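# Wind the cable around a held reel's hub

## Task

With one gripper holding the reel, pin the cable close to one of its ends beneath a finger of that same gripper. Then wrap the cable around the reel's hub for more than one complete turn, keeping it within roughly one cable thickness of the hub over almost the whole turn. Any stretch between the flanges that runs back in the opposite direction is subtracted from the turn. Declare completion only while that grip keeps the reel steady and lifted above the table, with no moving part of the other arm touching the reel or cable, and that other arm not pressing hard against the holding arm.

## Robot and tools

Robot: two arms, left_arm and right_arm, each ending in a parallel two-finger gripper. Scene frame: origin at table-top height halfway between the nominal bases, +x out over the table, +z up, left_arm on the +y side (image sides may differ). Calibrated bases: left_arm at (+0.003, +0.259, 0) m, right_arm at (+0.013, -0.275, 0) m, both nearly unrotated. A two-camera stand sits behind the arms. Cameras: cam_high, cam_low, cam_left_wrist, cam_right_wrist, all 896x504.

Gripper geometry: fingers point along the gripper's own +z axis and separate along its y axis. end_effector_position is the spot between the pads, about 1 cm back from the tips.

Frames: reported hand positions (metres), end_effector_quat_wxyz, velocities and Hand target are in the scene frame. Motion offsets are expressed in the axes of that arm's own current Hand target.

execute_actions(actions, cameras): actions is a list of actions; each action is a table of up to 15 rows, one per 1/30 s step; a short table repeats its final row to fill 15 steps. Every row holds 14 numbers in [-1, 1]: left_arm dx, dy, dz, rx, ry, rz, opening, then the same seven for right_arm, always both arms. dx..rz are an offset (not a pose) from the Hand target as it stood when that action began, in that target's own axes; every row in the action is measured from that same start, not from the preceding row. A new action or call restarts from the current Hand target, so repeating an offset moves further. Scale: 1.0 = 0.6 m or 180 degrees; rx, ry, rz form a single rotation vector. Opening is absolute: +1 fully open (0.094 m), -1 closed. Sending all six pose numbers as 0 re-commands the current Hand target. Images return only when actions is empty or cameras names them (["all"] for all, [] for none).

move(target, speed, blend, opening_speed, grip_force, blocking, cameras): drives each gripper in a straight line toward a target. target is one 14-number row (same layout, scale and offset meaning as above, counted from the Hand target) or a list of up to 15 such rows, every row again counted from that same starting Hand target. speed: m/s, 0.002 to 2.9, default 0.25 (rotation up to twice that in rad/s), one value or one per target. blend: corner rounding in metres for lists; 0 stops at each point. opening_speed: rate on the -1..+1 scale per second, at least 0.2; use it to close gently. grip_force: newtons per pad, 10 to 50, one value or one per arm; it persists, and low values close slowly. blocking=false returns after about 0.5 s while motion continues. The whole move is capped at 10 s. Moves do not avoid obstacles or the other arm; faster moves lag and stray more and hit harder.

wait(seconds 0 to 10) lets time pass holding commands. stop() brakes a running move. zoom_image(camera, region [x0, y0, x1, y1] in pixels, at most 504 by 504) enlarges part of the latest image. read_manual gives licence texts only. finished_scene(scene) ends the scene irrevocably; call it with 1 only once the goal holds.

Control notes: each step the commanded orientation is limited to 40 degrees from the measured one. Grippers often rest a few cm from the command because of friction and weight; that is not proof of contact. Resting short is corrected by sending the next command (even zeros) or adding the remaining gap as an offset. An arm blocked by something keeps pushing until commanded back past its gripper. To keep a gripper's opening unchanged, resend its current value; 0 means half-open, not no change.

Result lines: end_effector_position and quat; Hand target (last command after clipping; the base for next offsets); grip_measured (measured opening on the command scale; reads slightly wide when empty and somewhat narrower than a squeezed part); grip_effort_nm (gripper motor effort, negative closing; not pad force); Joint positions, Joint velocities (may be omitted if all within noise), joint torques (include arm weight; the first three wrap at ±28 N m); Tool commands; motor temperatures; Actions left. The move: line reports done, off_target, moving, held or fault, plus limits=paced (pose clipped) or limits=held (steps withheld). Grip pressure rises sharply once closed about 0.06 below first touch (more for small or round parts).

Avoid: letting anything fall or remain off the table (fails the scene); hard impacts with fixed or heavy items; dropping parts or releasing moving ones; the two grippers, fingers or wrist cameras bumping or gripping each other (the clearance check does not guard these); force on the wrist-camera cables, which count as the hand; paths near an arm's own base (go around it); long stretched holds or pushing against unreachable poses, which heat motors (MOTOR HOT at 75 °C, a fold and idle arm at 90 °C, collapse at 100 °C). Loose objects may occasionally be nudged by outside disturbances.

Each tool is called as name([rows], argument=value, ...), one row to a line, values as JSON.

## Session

execute_actions(actions=[])

Scene clock: 0.00 s.
left_arm: end_effector_position=(+0.4003, +0.2763, +0.1142) grip_measured=+1.000 grip_effort_nm=n/a end_effector_quat_wxyz=(+0.600, -0.032, +0.795, +0.085) | right_arm: end_effector_position=(+0.4183, -0.2674, +0.1216) grip_measured=+1.000 grip_effort_nm=n/a end_effector_quat_wxyz=(+0.623, +0.031, +0.780, -0.050)
Joint positions: left_arm=[-0.056 1.522 0.359 0.887 -0.238 0.034 0.094] | right_arm=[0.078 1.562 0.369 0.964 0.236 0.014 0.094]
Joint velocities: within noise
Joint torques (N m): no reading
Motor temperatures (°C): left_arm=[25 29 34 34 29 29 30] | right_arm=[28 30 36 30 27 26 29]
Heat: left arm: 34 °C; right arm: 36 °C.
Hand target: left_arm +0.4035, +0.2772, +0.1250; +0.613, -0.038, +0.784, +0.084 | right_arm +0.4205, -0.2682, +0.1292; +0.631, +0.036, +0.773, -0.050
Tool commands: left_gripper/opening=+1.0 right_gripper/opening=+1.0
camera_calibration:
cam_left_wrist: T_world_to_cam=[[0.173902, -0.984489, 0.0232479, 0.19176], [-0.662492, -0.134425, -0.736908, 0.408974], [0.728603, 0.112748, -0.675593, -0.132998], [0, 0, 0, 1]] pos_world=[0.334497, 0.258757, 0.207066]
cam_right_wrist: T_world_to_cam=[[-0.105296, -0.981709, 0.158622, -0.24491], [-0.655297, -0.0514819, -0.753615, 0.371422], [0.747997, -0.183297, -0.63789, -0.16928], [0, 0, 0, 1]] pos_world=[0.344225, -0.252337, 0.210776]

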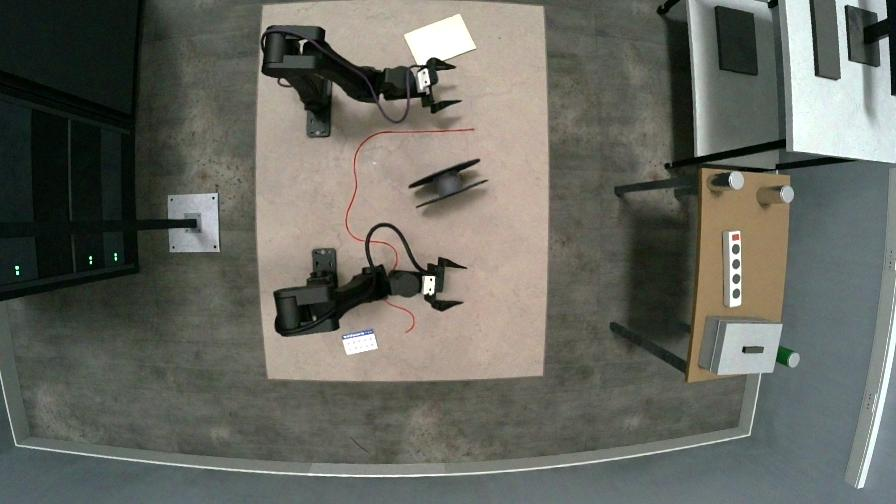

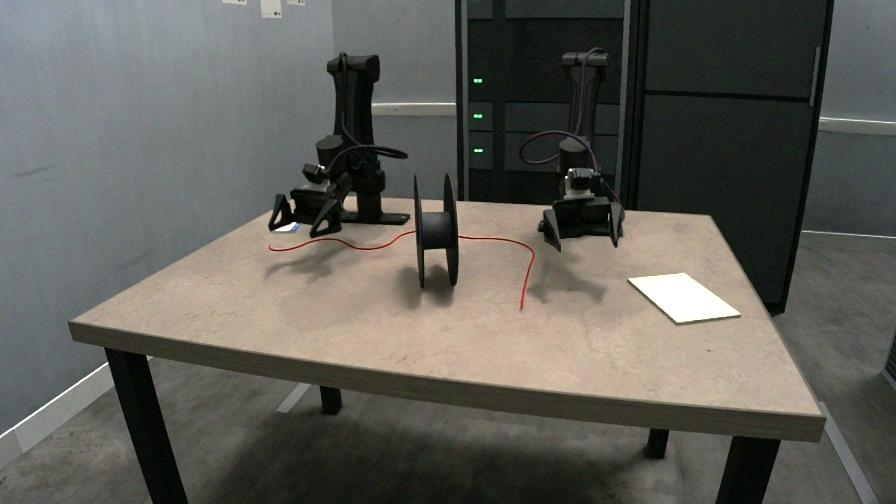

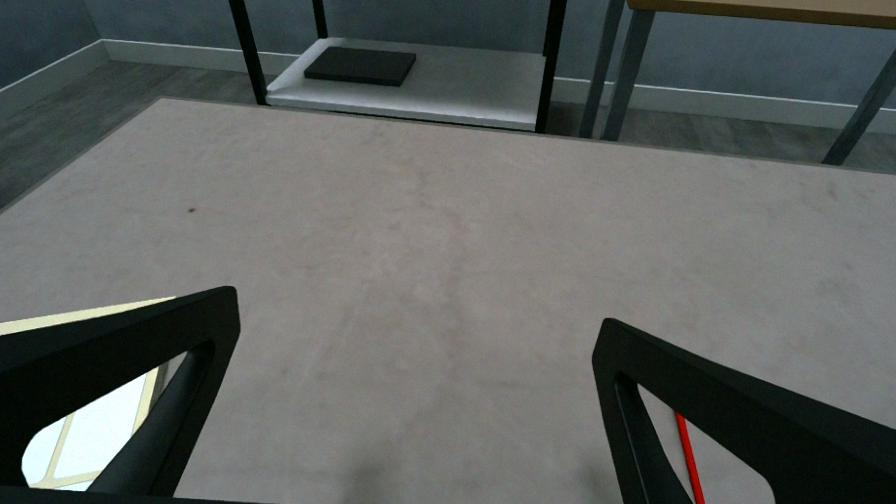

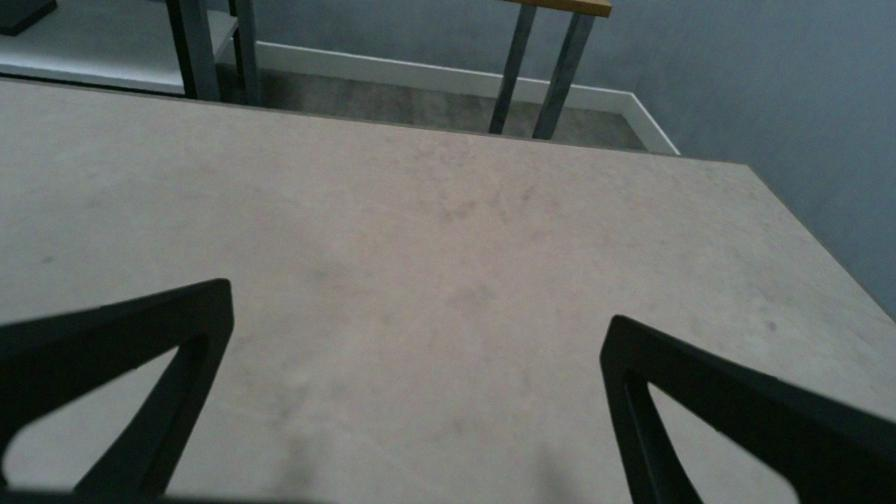

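move(target=[0,-0.187,-0.037,0,0.4256,0,0.2,0,0,0,0,0,0,1], speed=0.3, cameras=["all"])

zoom_image(camera="cam_high", region=[320, 80, 560, 340])

Scene clock: 25.80 s.
left_arm: end_effector_position=(+0.3955, +0.1681, +0.1167) grip_measured=+0.203 grip_effort_nm=-0.15 end_effector_quat_wxyz=(-0.011, -0.075, +0.996, +0.048) | right_arm: end_effector_position=(+0.4183, -0.2674, +0.1216) grip_measured=+1.000 grip_effort_nm=0.05 end_effector_quat_wxyz=(+0.623, +0.031, +0.780, -0.050)
Joint positions: left_arm=[-0.257 2.157 2.027 -1.494 -0.083 -0.42 0.057] | right_arm=[0.078 1.562 0.369 0.964 0.236 0.014 0.094]
Joint torques (N m): left_arm=[-0.53 -8.49 8.98 0.17 0.05 -0.14] | right_arm=[0.01 -5.65 6.38 1.65 0.1 0.01]
Heat: left arm: 37 °C; right arm: 36 °C.
Hand target: left_arm +0.4005, +0.1628, +0.1205; -0.005, -0.082, +0.996, +0.043 | right_arm +0.4205, -0.2682, +0.1292; +0.631, +0.036, +0.773, -0.050
Off the commanded pose: left_arm 0.008 m, 1 deg | right_arm 0.008 m, 1 deg.
move: done
camera_calibration:
cam_left_wrist: T_world_to_cam=[[0.267317, -0.959625, -0.087536, 0.0578026], [-0.845027, -0.27711, 0.457318, 0.349905], [-0.463111, -0.0482786, -0.884984, 0.407255], [0, 0, 0, 1]] pos_world=[0.468832, 0.172093, 0.205457]
cam_right_wrist: T_world_to_cam=[[-0.105296, -0.981709, 0.158622, -0.24491], [-0.655297, -0.0514819, -0.753615, 0.371422], [0.747997, -0.183297, -0.63789, -0.16928], [0, 0, 0, 1]] pos_world=[0.344225, -0.252337, 0.210776]

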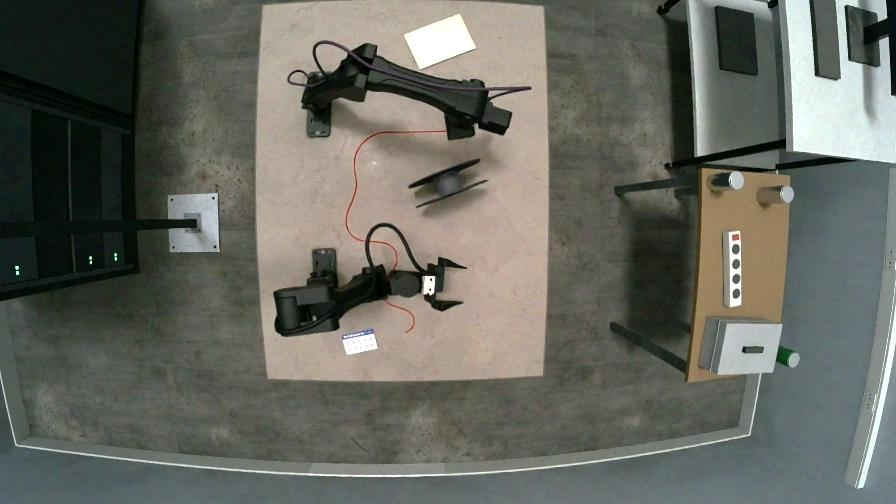

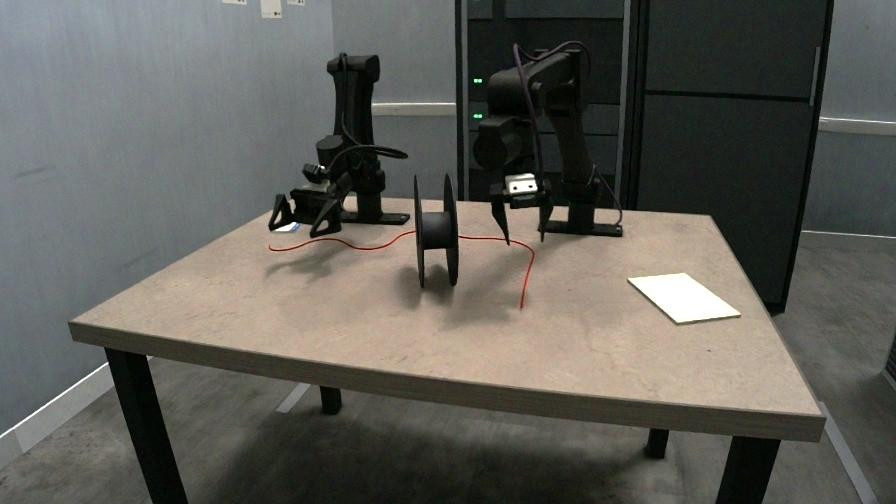

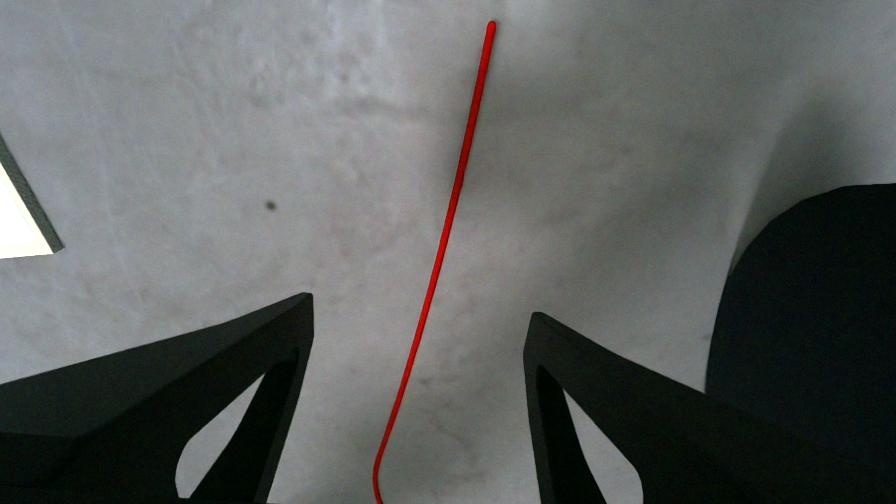

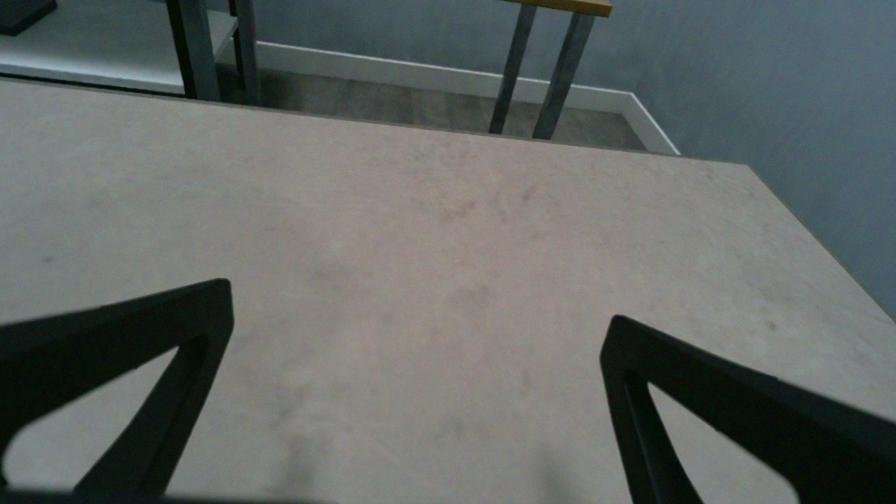

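Scaled by 1.938 from the camera's 896x504 image, which has a finer 1280x720 frame.

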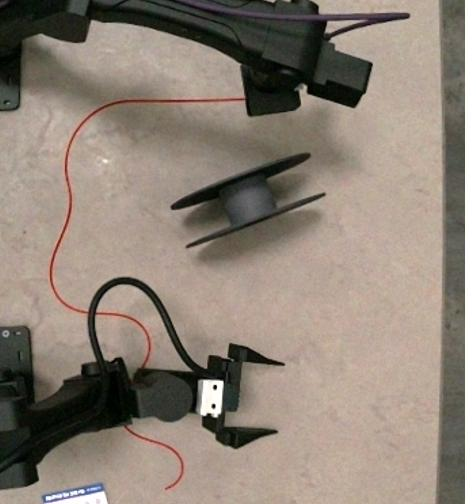

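move([
  [0,-0.008,0.13,0,0,0,-0.2,0,0,0,0,0,0,1],
  [0,-0.008,0.182,0,0,0,-0.2,0,0,0,0,0,0,1],
], speed=[0.2,0.05], cameras=["cam_left_wrist","cam_low"])

Scene clock: 32.13 s.
left_arm: end_effector_position=(+0.3963, +0.1676, +0.0211) grip_measured=-0.197 grip_effort_nm=-0.14 end_effector_quat_wxyz=(-0.008, -0.075, +0.996, +0.046) | right_arm: end_effector_position=(+0.4183, -0.2674, +0.1216) grip_measured=+1.000 grip_effort_nm=0.05 end_effector_quat_wxyz=(+0.623, +0.031, +0.780, -0.050)
Joint positions: left_arm=[-0.257 2.183 1.687 -1.121 -0.082 -0.42 0.038] | right_arm=[0.078 1.562 0.369 0.964 0.236 0.014 0.094]
Joint torques (N m): left_arm=[0.28 -8.44 4.22 0.62 0.05 -0.05] | right_arm=[-0.01 -5.64 6.68 1.64 0.07 0.01]
Heat: left arm: 36 °C; right arm: 36 °C.
Hand target: left_arm +0.3994, +0.1674, +0.0113; -0.005, -0.082, +0.996, +0.043 | right_arm +0.4205, -0.2682, +0.1292; +0.631, +0.036, +0.773, -0.050
Off the commanded pose: left_arm 0.010 m, 1 deg | right_arm 0.008 m, 1 deg.
move: done
camera_calibration:
cam_left_wrist: T_world_to_cam=[[0.267954, -0.959878, -0.0826692, 0.0484287], [-0.847857, -0.27569, 0.452917, 0.395124], [-0.457536, -0.0512692, -0.887712, 0.321297], [0, 0, 0, 1]] pos_world=[0.469037, 0.17189, 0.110264]
Images, in order (width x height): cam_low 896x504, cam_left_wrist 896x504.

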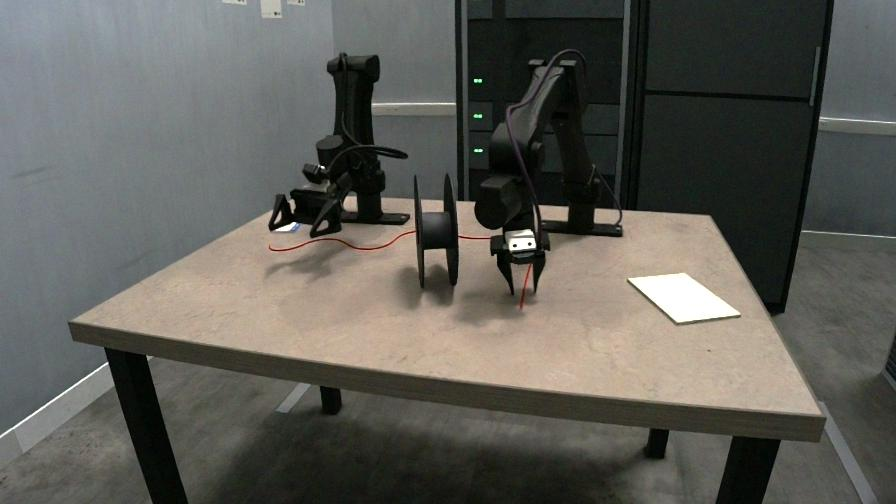

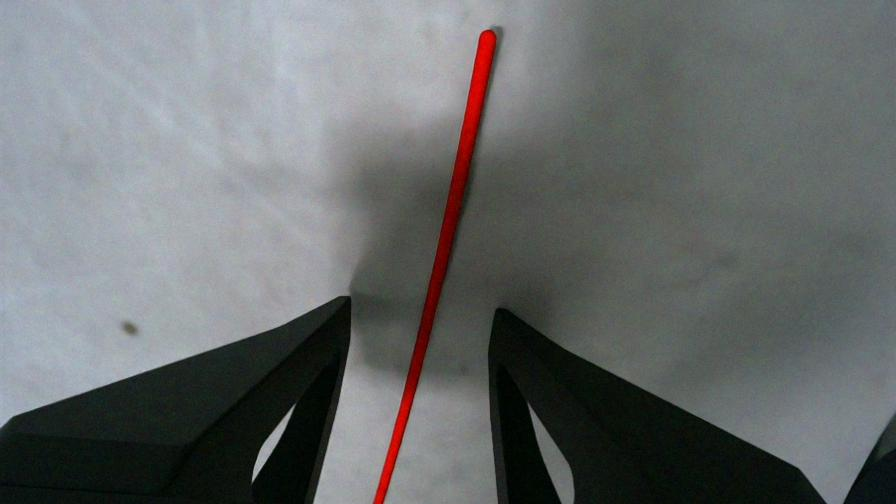

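move(target=[0,0,0.003,0,0,0,-1,0,0,0,0,0,0,1], opening_speed=0.6)

move(target=[0,0,-0.4,0,0,0,-1,0,0,0,0,0,0,1], speed=0.2, cameras=["all"])

Scene clock: 35.70 s.
left_arm: end_effector_position=(+0.3992, +0.1657, +0.0196) grip_measured=-0.957 grip_effort_nm=-1.03 end_effector_quat_wxyz=(-0.002, -0.075, +0.996, +0.041) | right_arm: end_effector_position=(+0.4183, -0.2674, +0.1216) grip_measured=+1.000 grip_effort_nm=0.05 end_effector_quat_wxyz=(+0.623, +0.031, +0.780, -0.050)
Joint positions: left_arm=[-0.257 2.183 1.682 -1.101 -0.076 -0.42 0.002] | right_arm=[0.078 1.562 0.369 0.964 0.236 0.014 0.094]
Joint torques (N m): left_arm=[0.32 -8.35 4.27 0.52 -0.02 -0.06] | right_arm=[0.09 -5.83 6.49 1.66 0.04 0.03]
Heat: left arm: 36 °C; right arm: 36 °C.
Hand target: left_arm +0.3994, +0.1675, +0.0095; -0.005, -0.082, +0.996, +0.043 | right_arm +0.4205, -0.2682, +0.1292; +0.631, +0.036, +0.773, -0.050
Off the commanded pose: left_arm 0.010 m, 1 deg | right_arm 0.008 m, 1 deg.
move: done

Scene clock: 37.67 s.
left_arm: end_effector_position=(+0.4062, +0.1472, +0.2344) grip_measured=-0.958 grip_effort_nm=-1.03 end_effector_quat_wxyz=(+0.135, -0.067, +0.989, -0.012) | right_arm: end_effector_position=(+0.4183, -0.2674, +0.1216) grip_measured=+1.000 grip_effort_nm=0.05 end_effector_quat_wxyz=(+0.623, +0.031, +0.780, -0.050)
Joint positions: left_arm=[-0.295 2.006 2.252 -1.556 -0.076 -0.431 0.002] | right_arm=[0.078 1.562 0.369 0.964 0.236 0.014 0.094]
Joint torques (N m): left_arm=[-0.49 -9.58 7.76 0.65 -0.09 -0.13] | right_arm=[-0.09 -5.72 6.63 1.69 0.03 0.02]
Heat: left arm: 36 °C; right arm: 36 °C.
Hand target: left_arm +0.4034, +0.1472, +0.2485; -0.005, -0.082, +0.996, +0.043 | right_arm +0.4205, -0.2682, +0.1292; +0.631, +0.036, +0.773, -0.050
Off the commanded pose: left_arm 0.014 m, 17 deg | right_arm 0.008 m, 1 deg.
joint sent to its limit (left arm) — joint 4 (wrist pitch), lower limit. The joint targets are off in orientation, not in position.
move: off_target (left_arm)
camera_calibration:
cam_left_wrist: T_world_to_cam=[[0.240707, -0.966906, 0.0845752, 0.0166937], [-0.953045, -0.218959, 0.209194, 0.392756], [-0.183752, -0.130958, -0.97421, 0.434933], [0, 0, 0, 1]] pos_world=[0.450216, 0.159097, 0.340142]
cam_right_wrist: T_world_to_cam=[[-0.105296, -0.981709, 0.158622, -0.24491], [-0.655297, -0.0514819, -0.753615, 0.371422], [0.747997, -0.183297, -0.63789, -0.16928], [0, 0, 0, 1]] pos_world=[0.344225, -0.252337, 0.210776]

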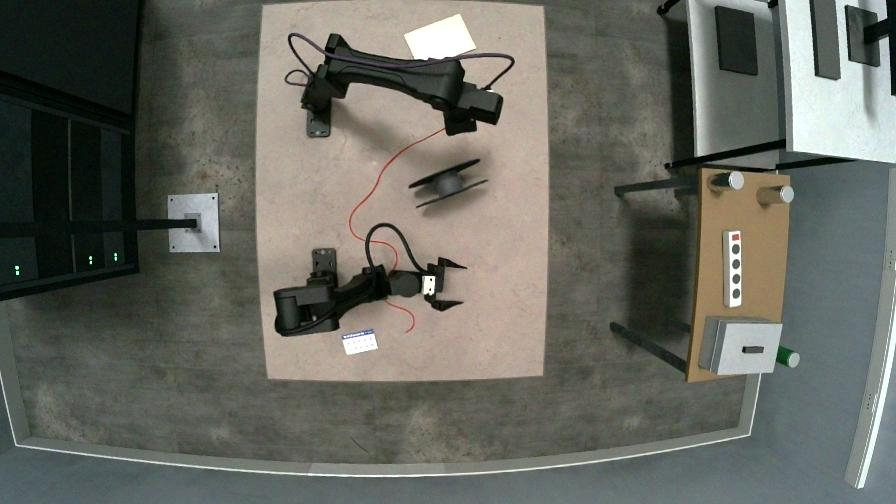

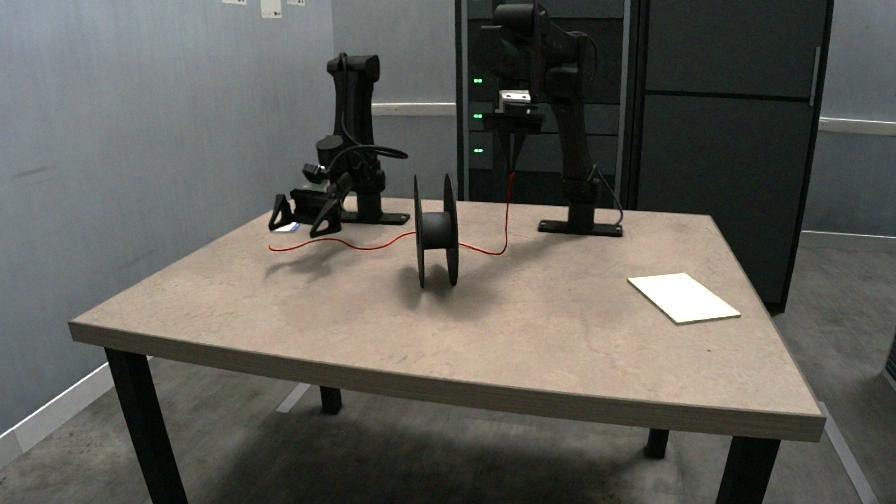

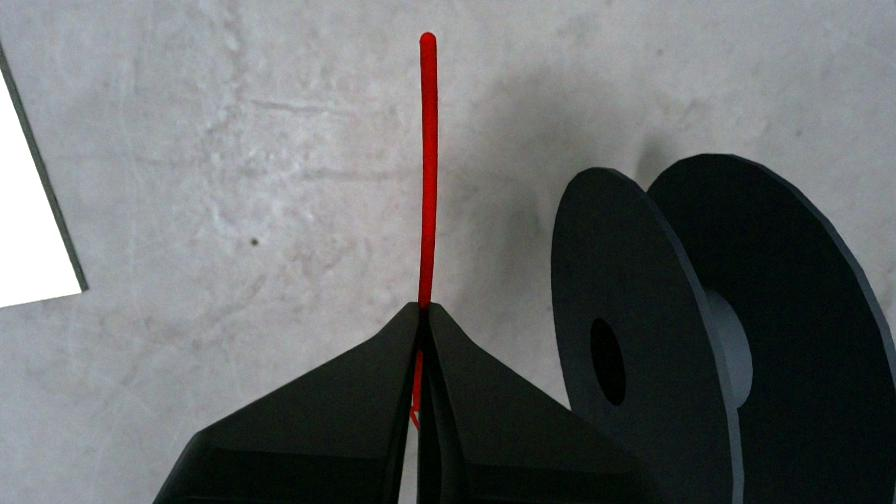

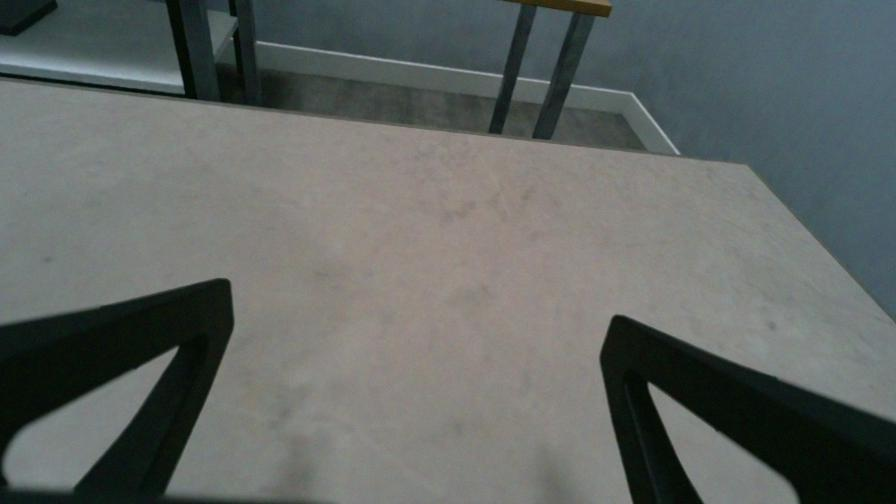

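move([
  [0,0,0.382,0,0,0,-1,0,0,0,0,0,0,1],
  [0,0,0.395,0,0,0,-0.1,0,0,0,0,0,0,1],
], speed=[0.2,0.05])

move(target=[0,0,-0.25,0,0,0,-0.1,0,0,0,0,0,0,1], speed=0.2, cameras=["cam_left_wrist","cam_high"])

Scene clock: 49.50 s.
left_arm: end_effector_position=(+0.3976, +0.1695, +0.0203) grip_measured=-0.103 grip_effort_nm=0.16 end_effector_quat_wxyz=(-0.007, -0.082, +0.995, +0.049) | right_arm: end_effector_position=(+0.4183, -0.2674, +0.1216) grip_measured=+1.000 grip_effort_nm=0.05 end_effector_quat_wxyz=(+0.623, +0.031, +0.780, -0.050)
Joint positions: left_arm=[-0.254 2.188 1.692 -1.121 -0.088 -0.431 0.042] | right_arm=[0.078 1.562 0.369 0.964 0.236 0.014 0.094]
Joint torques (N m): left_arm=[0.09 -8.88 4.1 0.57 0.01 0.06] | right_arm=[-0.21 -5.74 6.42 1.64 0.12 -0.02]
Heat: left arm: 35 °C; right arm: 36 °C.
Hand target: left_arm +0.3995, +0.1674, +0.0125; -0.005, -0.082, +0.996, +0.043 | right_arm +0.4205, -0.2682, +0.1292; +0.631, +0.036, +0.773, -0.050
Off the commanded pose: left_arm 0.008 m, 1 deg | right_arm 0.008 m, 1 deg.
move: done

Scene clock: 51.30 s.
left_arm: end_effector_position=(+0.4006, +0.1578, +0.1411) grip_measured=-0.103 grip_effort_nm=0.14 end_effector_quat_wxyz=(+0.006, -0.073, +0.997, +0.039) | right_arm: end_effector_position=(+0.4183, -0.2674, +0.1216) grip_measured=+1.000 grip_effort_nm=0.05 end_effector_quat_wxyz=(+0.623, +0.031, +0.780, -0.050)
Joint positions: left_arm=[-0.275 2.167 2.142 -1.562 -0.077 -0.432 0.042] | right_arm=[0.078 1.562 0.369 0.964 0.236 0.014 0.094]
Joint torques (N m): left_arm=[-0.54 -12.19 7.97 0.22 0 -0.14] | right_arm=[0.03 -5.7 6.68 1.6 0.05 -0.02]
Heat: left arm: 36 °C; right arm: 36 °C.
Hand target: left_arm +0.4020, +0.1547, +0.1620; -0.005, -0.082, +0.996, +0.043 | right_arm +0.4205, -0.2682, +0.1292; +0.631, +0.036, +0.773, -0.050
Off the commanded pose: left_arm 0.021 m, 2 deg | right_arm 0.008 m, 1 deg.
joint sent to its limit (left arm) — joint 4 (wrist pitch), lower limit. The joint targets are off in orientation, not in position.
move: off_target (left_arm)
camera_calibration:
cam_left_wrist: T_world_to_cam=[[0.264465, -0.96238, -0.0623087, 0.0466513], [-0.862653, -0.264954, 0.430846, 0.349057], [-0.431147, -0.0601929, -0.900272, 0.421855], [0, 0, 0, 1]] pos_world=[0.470659, 0.162773, 0.232301]
Images, in order (width x height): cam_high 896x504, cam_left_wrist 896x504.

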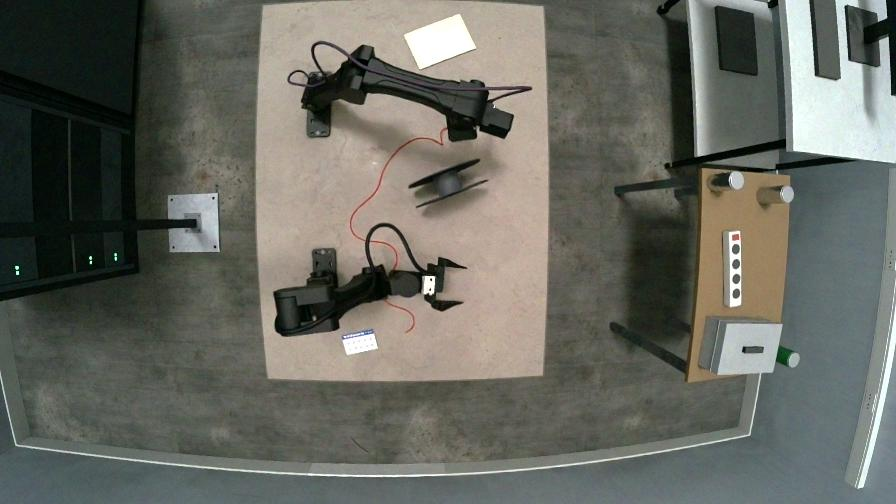

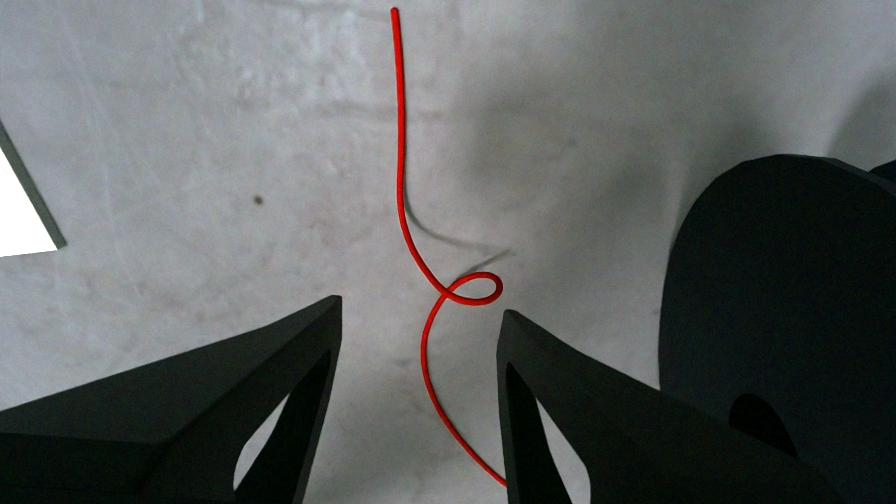

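move(target=[-0.012,0.035,0.138,0,-0.278,-0.028,-0.1,0,0,0,0,0,0,1], speed=0.25, cameras=["cam_left_wrist","cam_low"])

Scene clock: 61.97 s.
left_arm: end_effector_position=(+0.3967, +0.1819, +0.0661) grip_measured=-0.103 grip_effort_nm=0.14 end_effector_quat_wxyz=(+0.384, -0.090, +0.916, +0.073) | right_arm: end_effector_position=(+0.4183, -0.2674, +0.1216) grip_measured=+1.000 grip_effort_nm=0.05 end_effector_quat_wxyz=(+0.623, +0.031, +0.780, -0.050)
Joint positions: left_arm=[-0.392 1.633 0.825 -0.089 -0.475 -0.431 0.042] | right_arm=[0.078 1.562 0.369 0.964 0.236 0.014 0.094]
Joint torques (N m): left_arm=[-0.35 -7.39 4.78 1.92 -0.5 0.13] | right_arm=[-0.03 -5.63 6.5 1.61 0.08 -0.04]
Motor temperatures (°C): left_arm=[25 35 36 34 30 29 30] | right_arm=[28 31 36 34 27 26 28]
Heat: left arm: 36 °C; right arm: 36 °C.
Hand target: left_arm +0.4043, +0.1835, +0.0813; +0.418, -0.098, +0.900, +0.074 | right_arm +0.4205, -0.2682, +0.1292; +0.631, +0.036, +0.773, -0.050
Off the commanded pose: left_arm 0.017 m, 5 deg | right_arm 0.008 m, 1 deg.
move: off_target (left_arm)
camera_calibration:
cam_left_wrist: T_world_to_cam=[[0.2956, -0.954793, 0.0314833, 0.0463336], [-0.901291, -0.289658, -0.322138, 0.45401], [0.316694, 0.0668483, -0.946169, 0.0374397], [0, 0, 0, 1]] pos_world=[0.383642, 0.173244, 0.180219]
Images, in order (width x height): cam_low 896x504, cam_left_wrist 896x504.

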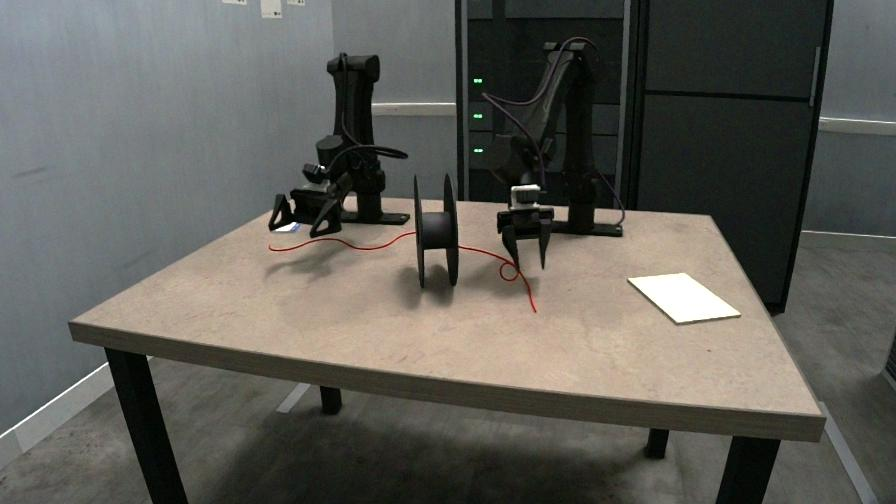

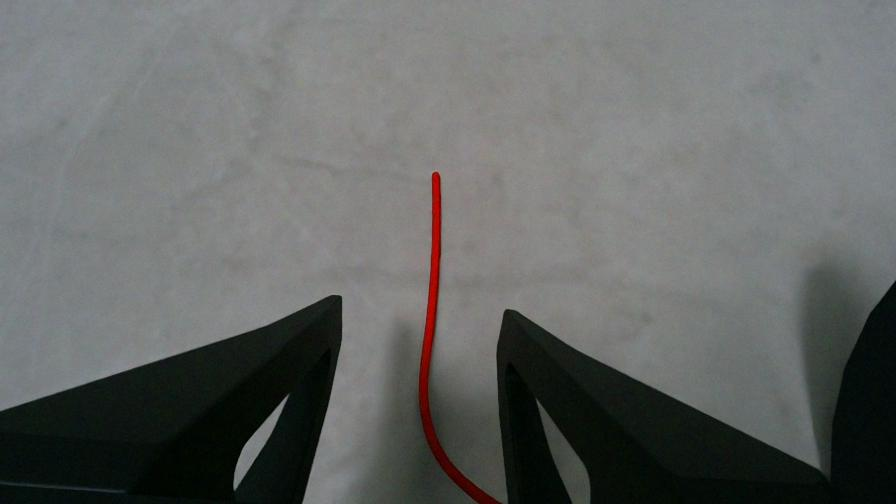

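move(target=[0.062,0,0.062,0,0,0,-0.1,0,0,0,0,0,0,1], speed=0.08, cameras=["cam_left_wrist"])

Scene clock: 66.10 s.
left_arm: end_effector_position=(+0.4025, +0.1819, +0.0265) grip_measured=-0.103 grip_effort_nm=0.14 end_effector_quat_wxyz=(+0.399, -0.091, +0.910, +0.068) | right_arm: end_effector_position=(+0.4183, -0.2674, +0.1216) grip_measured=+1.000 grip_effort_nm=0.05 end_effector_quat_wxyz=(+0.623, +0.031, +0.780, -0.050)
Joint positions: left_arm=[-0.387 1.755 0.736 0.163 -0.475 -0.417 0.042] | right_arm=[0.078 1.562 0.369 0.964 0.236 0.014 0.094]
Joint torques (N m): left_arm=[0.65 -5.22 4.14 1.97 -0.37 0.14] | right_arm=[-0.08 -5.68 6.71 1.67 0.04 -0.01]
Heat: left arm: 36 °C; right arm: 36 °C.
Hand target: left_arm +0.4083, +0.1872, +0.0288; +0.418, -0.098, +0.900, +0.074 | right_arm +0.4205, -0.2682, +0.1292; +0.631, +0.036, +0.773, -0.050
Off the commanded pose: left_arm 0.008 m, 3 deg | right_arm 0.008 m, 1 deg.
move: off_target (left_arm)
camera_calibration:
cam_left_wrist: T_world_to_cam=[[0.290684, -0.955656, 0.0471622, 0.0475515], [-0.890837, -0.288296, -0.351134, 0.442778], [0.34916, 0.0600552, -0.935137, -0.0140776], [0, 0, 0, 1]] pos_world=[0.385536, 0.17394, 0.140067]
Images, in order (width x height): cam_left_wrist 896x504.

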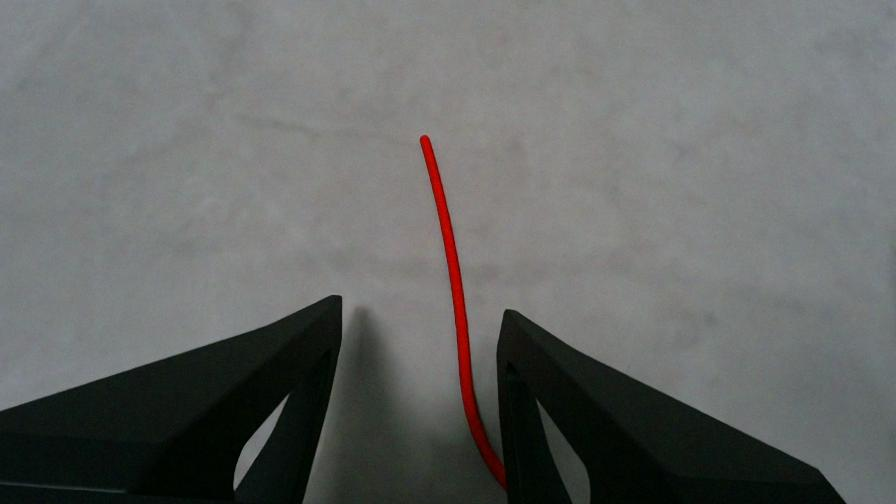

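move(target=[0.012,-0.012,0.012,0,0,0,-0.1,0,0,0,0,0,0,1], speed=0.05, cameras=["cam_left_wrist"])

Scene clock: 68.80 s.
left_arm: end_effector_position=(+0.4098, +0.1810, +0.0209) grip_measured=-0.103 grip_effort_nm=0.14 end_effector_quat_wxyz=(+0.411, -0.099, +0.904, +0.066) | right_arm: end_effector_position=(+0.4183, -0.2674, +0.1216) grip_measured=+1.000 grip_effort_nm=0.05 end_effector_quat_wxyz=(+0.623, +0.031, +0.780, -0.050)
Joint positions: left_arm=[-0.387 1.799 0.736 0.232 -0.487 -0.425 0.042] | right_arm=[0.078 1.562 0.369 0.964 0.236 0.014 0.094]
Joint torques (N m): left_arm=[-0.7 -4.94 4.56 1.72 -0.36 0.01] | right_arm=[-0.16 -5.81 6.6 1.62 0.08 -0.02]
Heat: left arm: 36 °C; right arm: 36 °C.
Hand target: left_arm +0.4108, +0.1810, +0.0184; +0.418, -0.098, +0.900, +0.074 | right_arm +0.4205, -0.2682, +0.1292; +0.631, +0.036, +0.773, -0.050
Off the commanded pose: left_arm 0.003 m, 1 deg | right_arm 0.008 m, 1 deg.
move: done
camera_calibration:
cam_left_wrist: T_world_to_cam=[[0.30177, -0.95137, 0.0618871, 0.0392149], [-0.876791, -0.302433, -0.373861, 0.444306], [0.374397, 0.058558, -0.925418, -0.0320664], [0, 0, 0, 1]] pos_world=[0.389735, 0.173558, 0.134007]
Images, in order (width x height): cam_left_wrist 896x504.

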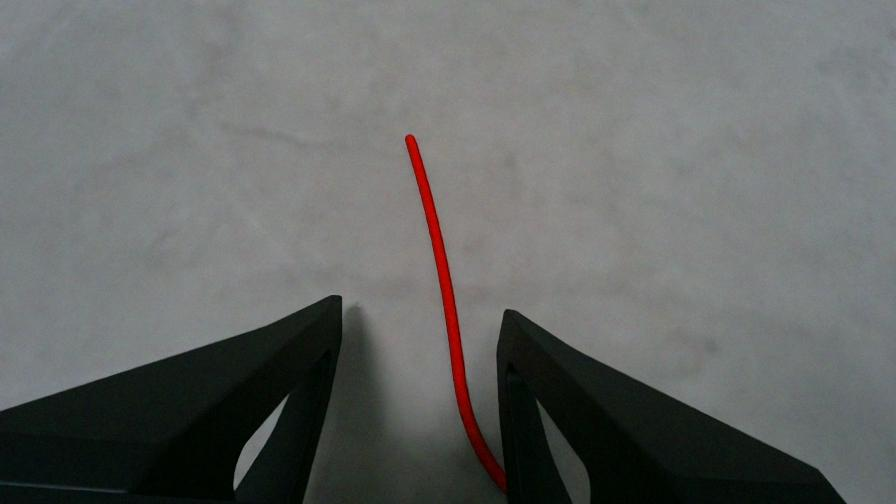

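move(target=[0.003,0,0.003,0,0,0,-1,0,0,0,0,0,0,1], opening_speed=0.6)

move(target=[-0.25,0.05,-0.14,0,0.278,0,-1,0,0,0,0,0,0,1], speed=0.2, cameras=["all"])

Scene clock: 73.83 s.
left_arm: end_effector_position=(+0.4120, +0.1790, +0.0203) grip_measured=-0.977 grip_effort_nm=-1.02 end_effector_quat_wxyz=(+0.416, -0.100, +0.902, +0.063) | right_arm: end_effector_position=(+0.4183, -0.2674, +0.1216) grip_measured=+1.000 grip_effort_nm=0.05 end_effector_quat_wxyz=(+0.623, +0.031, +0.780, -0.050)
Joint positions: left_arm=[-0.389 1.809 0.736 0.253 -0.487 -0.425 0.001] | right_arm=[0.078 1.562 0.369 0.964 0.236 0.014 0.094]
Joint torques (N m): left_arm=[-0.5 -5.09 4.27 1.66 -0.34 0.04] | right_arm=[-0.09 -5.78 6.43 1.58 0.08 -0.03]
Heat: left arm: 36 °C; right arm: 36 °C.
Hand target: left_arm +0.4110, +0.1811, +0.0159; +0.418, -0.098, +0.900, +0.074 | right_arm +0.4205, -0.2682, +0.1292; +0.631, +0.036, +0.773, -0.050
Off the commanded pose: left_arm 0.005 m, 1 deg | right_arm 0.008 m, 1 deg.
move: done

Scene clock: 77.17 s.
left_arm: end_effector_position=(+0.4342, +0.2088, +0.1761) grip_measured=-0.980 grip_effort_nm=-1.03 end_effector_quat_wxyz=(+0.067, -0.120, +0.991, +0.011) | right_arm: end_effector_position=(+0.4183, -0.2674, +0.1216) grip_measured=+1.000 grip_effort_nm=0.05 end_effector_quat_wxyz=(+0.623, +0.031, +0.780, -0.050)
Joint positions: left_arm=[-0.131 2.161 2.271 -1.557 -0.056 -0.379 0.001] | right_arm=[0.078 1.562 0.369 0.964 0.236 0.014 0.094]
Joint torques (N m): left_arm=[0.38 -9.65 8.65 0.41 0.07 0.13] | right_arm=[0.06 -5.71 6.67 1.65 0.1 0.04]
Heat: left arm: 36 °C; right arm: 36 °C.
Hand target: left_arm +0.4363, +0.2095, +0.1862; -0.002, -0.120, +0.992, +0.025 | right_arm +0.4205, -0.2682, +0.1292; +0.631, +0.036, +0.773, -0.050
Off the commanded pose: left_arm 0.010 m, 8 deg | right_arm 0.008 m, 1 deg.
joint sent to its limit (left arm) — joint 4 (wrist pitch), lower limit. The joint targets are off in orientation, not in position.
move: off_target (left_arm)
camera_calibration:
cam_left_wrist: T_world_to_cam=[[0.351922, -0.935773, 0.0219108, 0.0307666], [-0.885318, -0.325164, 0.332387, 0.416311], [-0.303914, -0.136372, -0.942888, 0.439092], [0, 0, 0, 1]] pos_world=[0.491186, 0.22404, 0.274964]
cam_right_wrist: T_world_to_cam=[[-0.105296, -0.981709, 0.158622, -0.24491], [-0.655297, -0.0514819, -0.753615, 0.371422], [0.747997, -0.183297, -0.63789, -0.16928], [0, 0, 0, 1]] pos_world=[0.344225, -0.252337, 0.210776]

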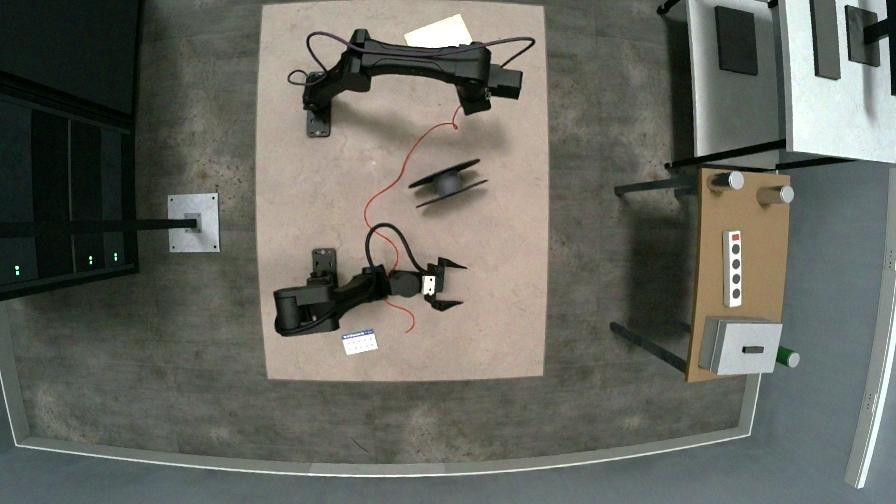

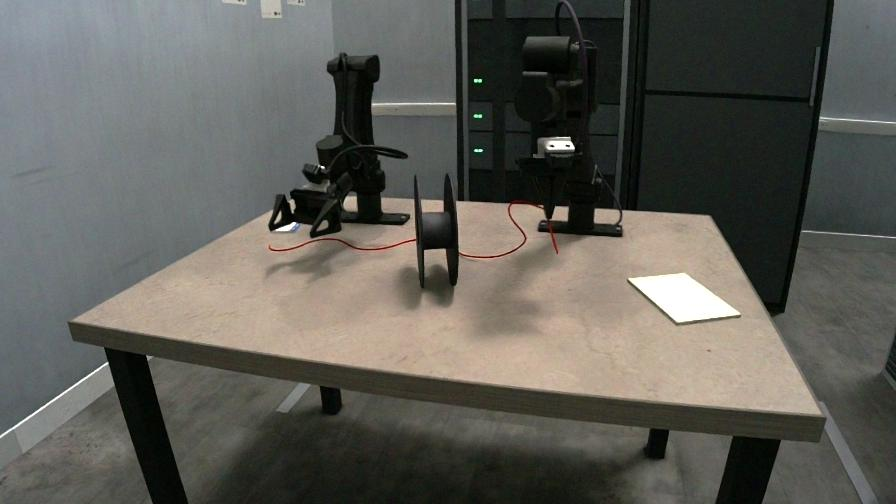

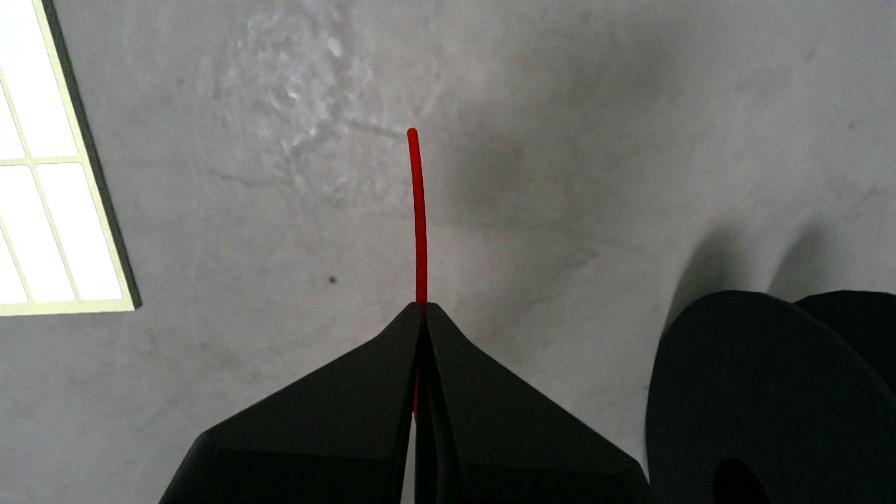

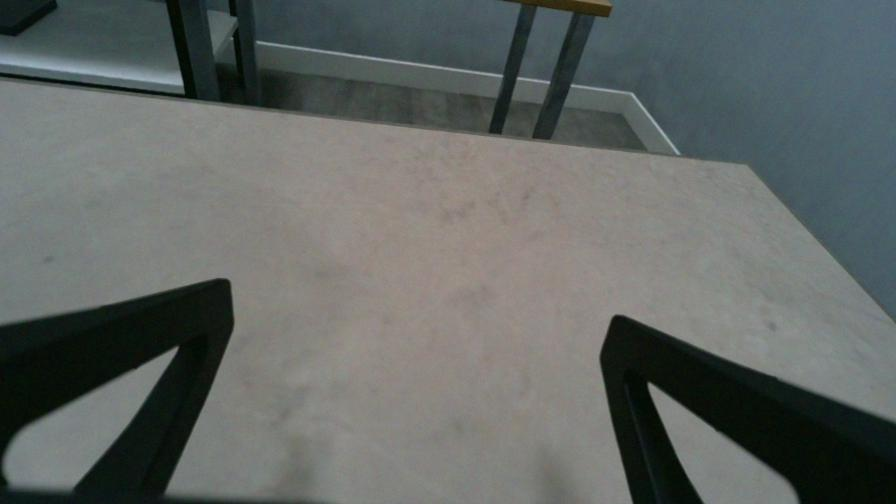

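move(target=[0,0,0,0,0,0,-1,-0.132,0.273,-0.31,-0.143,0.180,-0.065,-0.15], speed=0.25, cameras=["all"])

Scene clock: 113.37 s.
left_arm: end_effector_position=(+0.4342, +0.2088, +0.1761) grip_measured=-0.980 grip_effort_nm=-1.03 end_effector_quat_wxyz=(+0.067, -0.120, +0.991, +0.011) | right_arm: end_effector_position=(+0.2761, -0.0818, +0.2308) grip_measured=-0.148 grip_effort_nm=-0.06 end_effector_quat_wxyz=(+0.381, -0.178, +0.905, +0.070)
Joint positions: left_arm=[-0.131 2.161 2.271 -1.557 -0.056 -0.379 0.001] | right_arm=[0.747 1.14 1.099 -0.78 0.291 0.286 0.04]
Joint torques (N m): left_arm=[0.35 -9.61 8.68 0.41 0.07 0.13] | right_arm=[0.43 -2.32 11.29 0.71 0.14 0.2]
Heat: left arm: 38 °C; right arm: 36 °C.
Hand target: left_arm +0.4363, +0.2095, +0.1862; -0.002, -0.120, +0.992, +0.025 | right_arm +0.2751, -0.0823, +0.2385; +0.377, -0.168, +0.908, +0.070
Off the commanded pose: left_arm 0.010 m, 8 deg | right_arm 0.008 m, 1 deg.
joint sent to its limit (left arm) — joint 4 (wrist pitch), lower limit. The joint targets are off in orientation, not in position.
move: off_target (left_arm)
camera_calibration:
cam_left_wrist: T_world_to_cam=[[0.351922, -0.935773, 0.0219108, 0.0307666], [-0.885318, -0.325164, 0.332387, 0.416311], [-0.303914, -0.136372, -0.942888, 0.439092], [0, 0, 0, 1]] pos_world=[0.491186, 0.22404, 0.274964]
cam_right_wrist: T_world_to_cam=[[0.435317, -0.893723, 0.108433, -0.225434], [-0.841519, -0.446743, -0.303753, 0.285428], [0.319913, 0.04098, -0.94656, 0.24856], [0, 0, 0, 1]] pos_world=[0.258811, -0.0841488, 0.346421]

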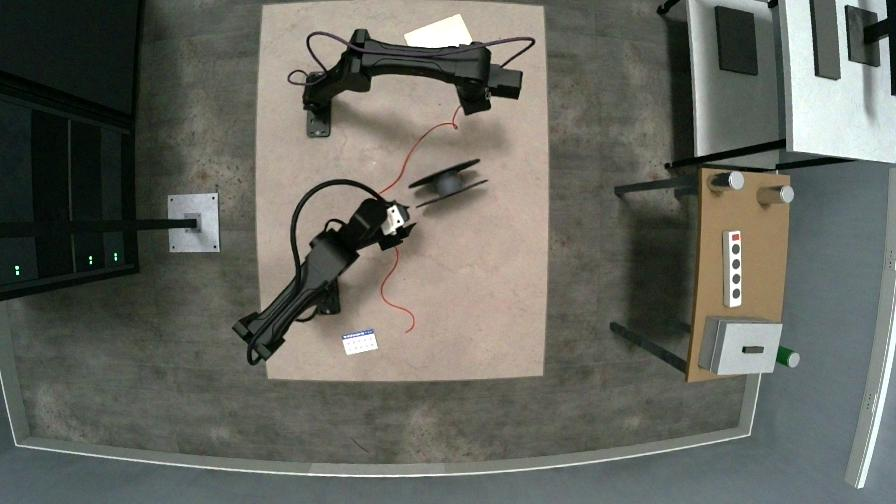

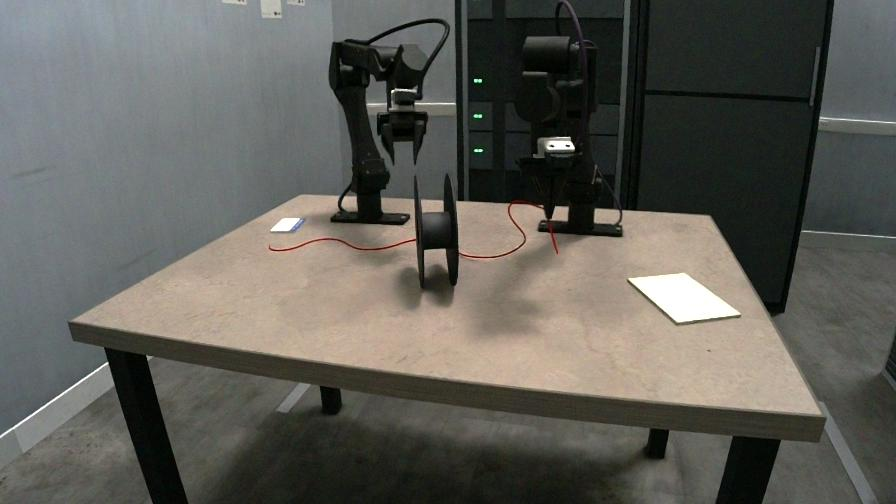

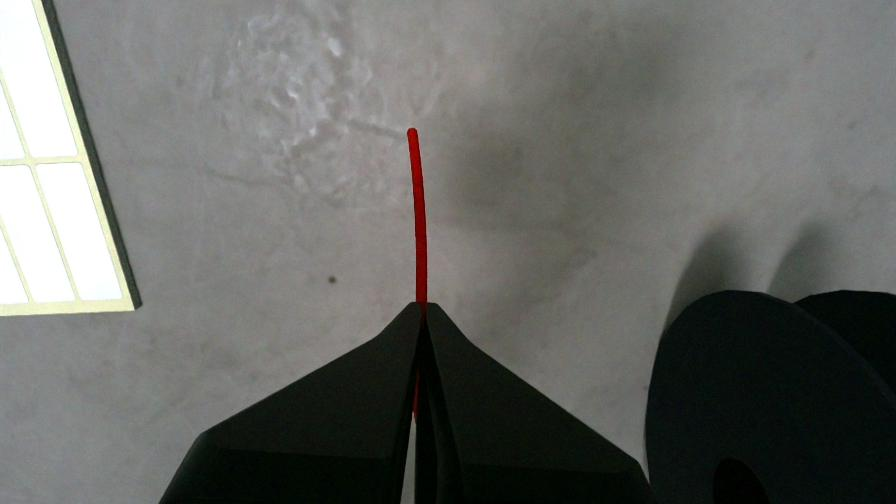

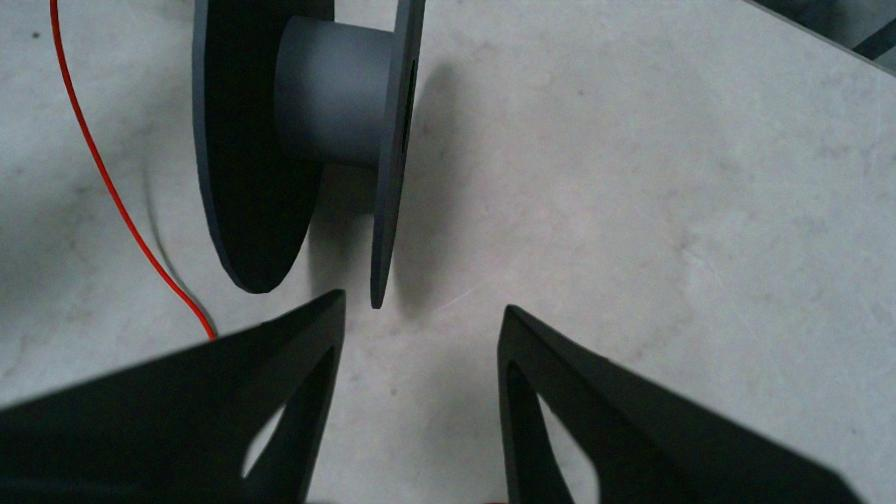

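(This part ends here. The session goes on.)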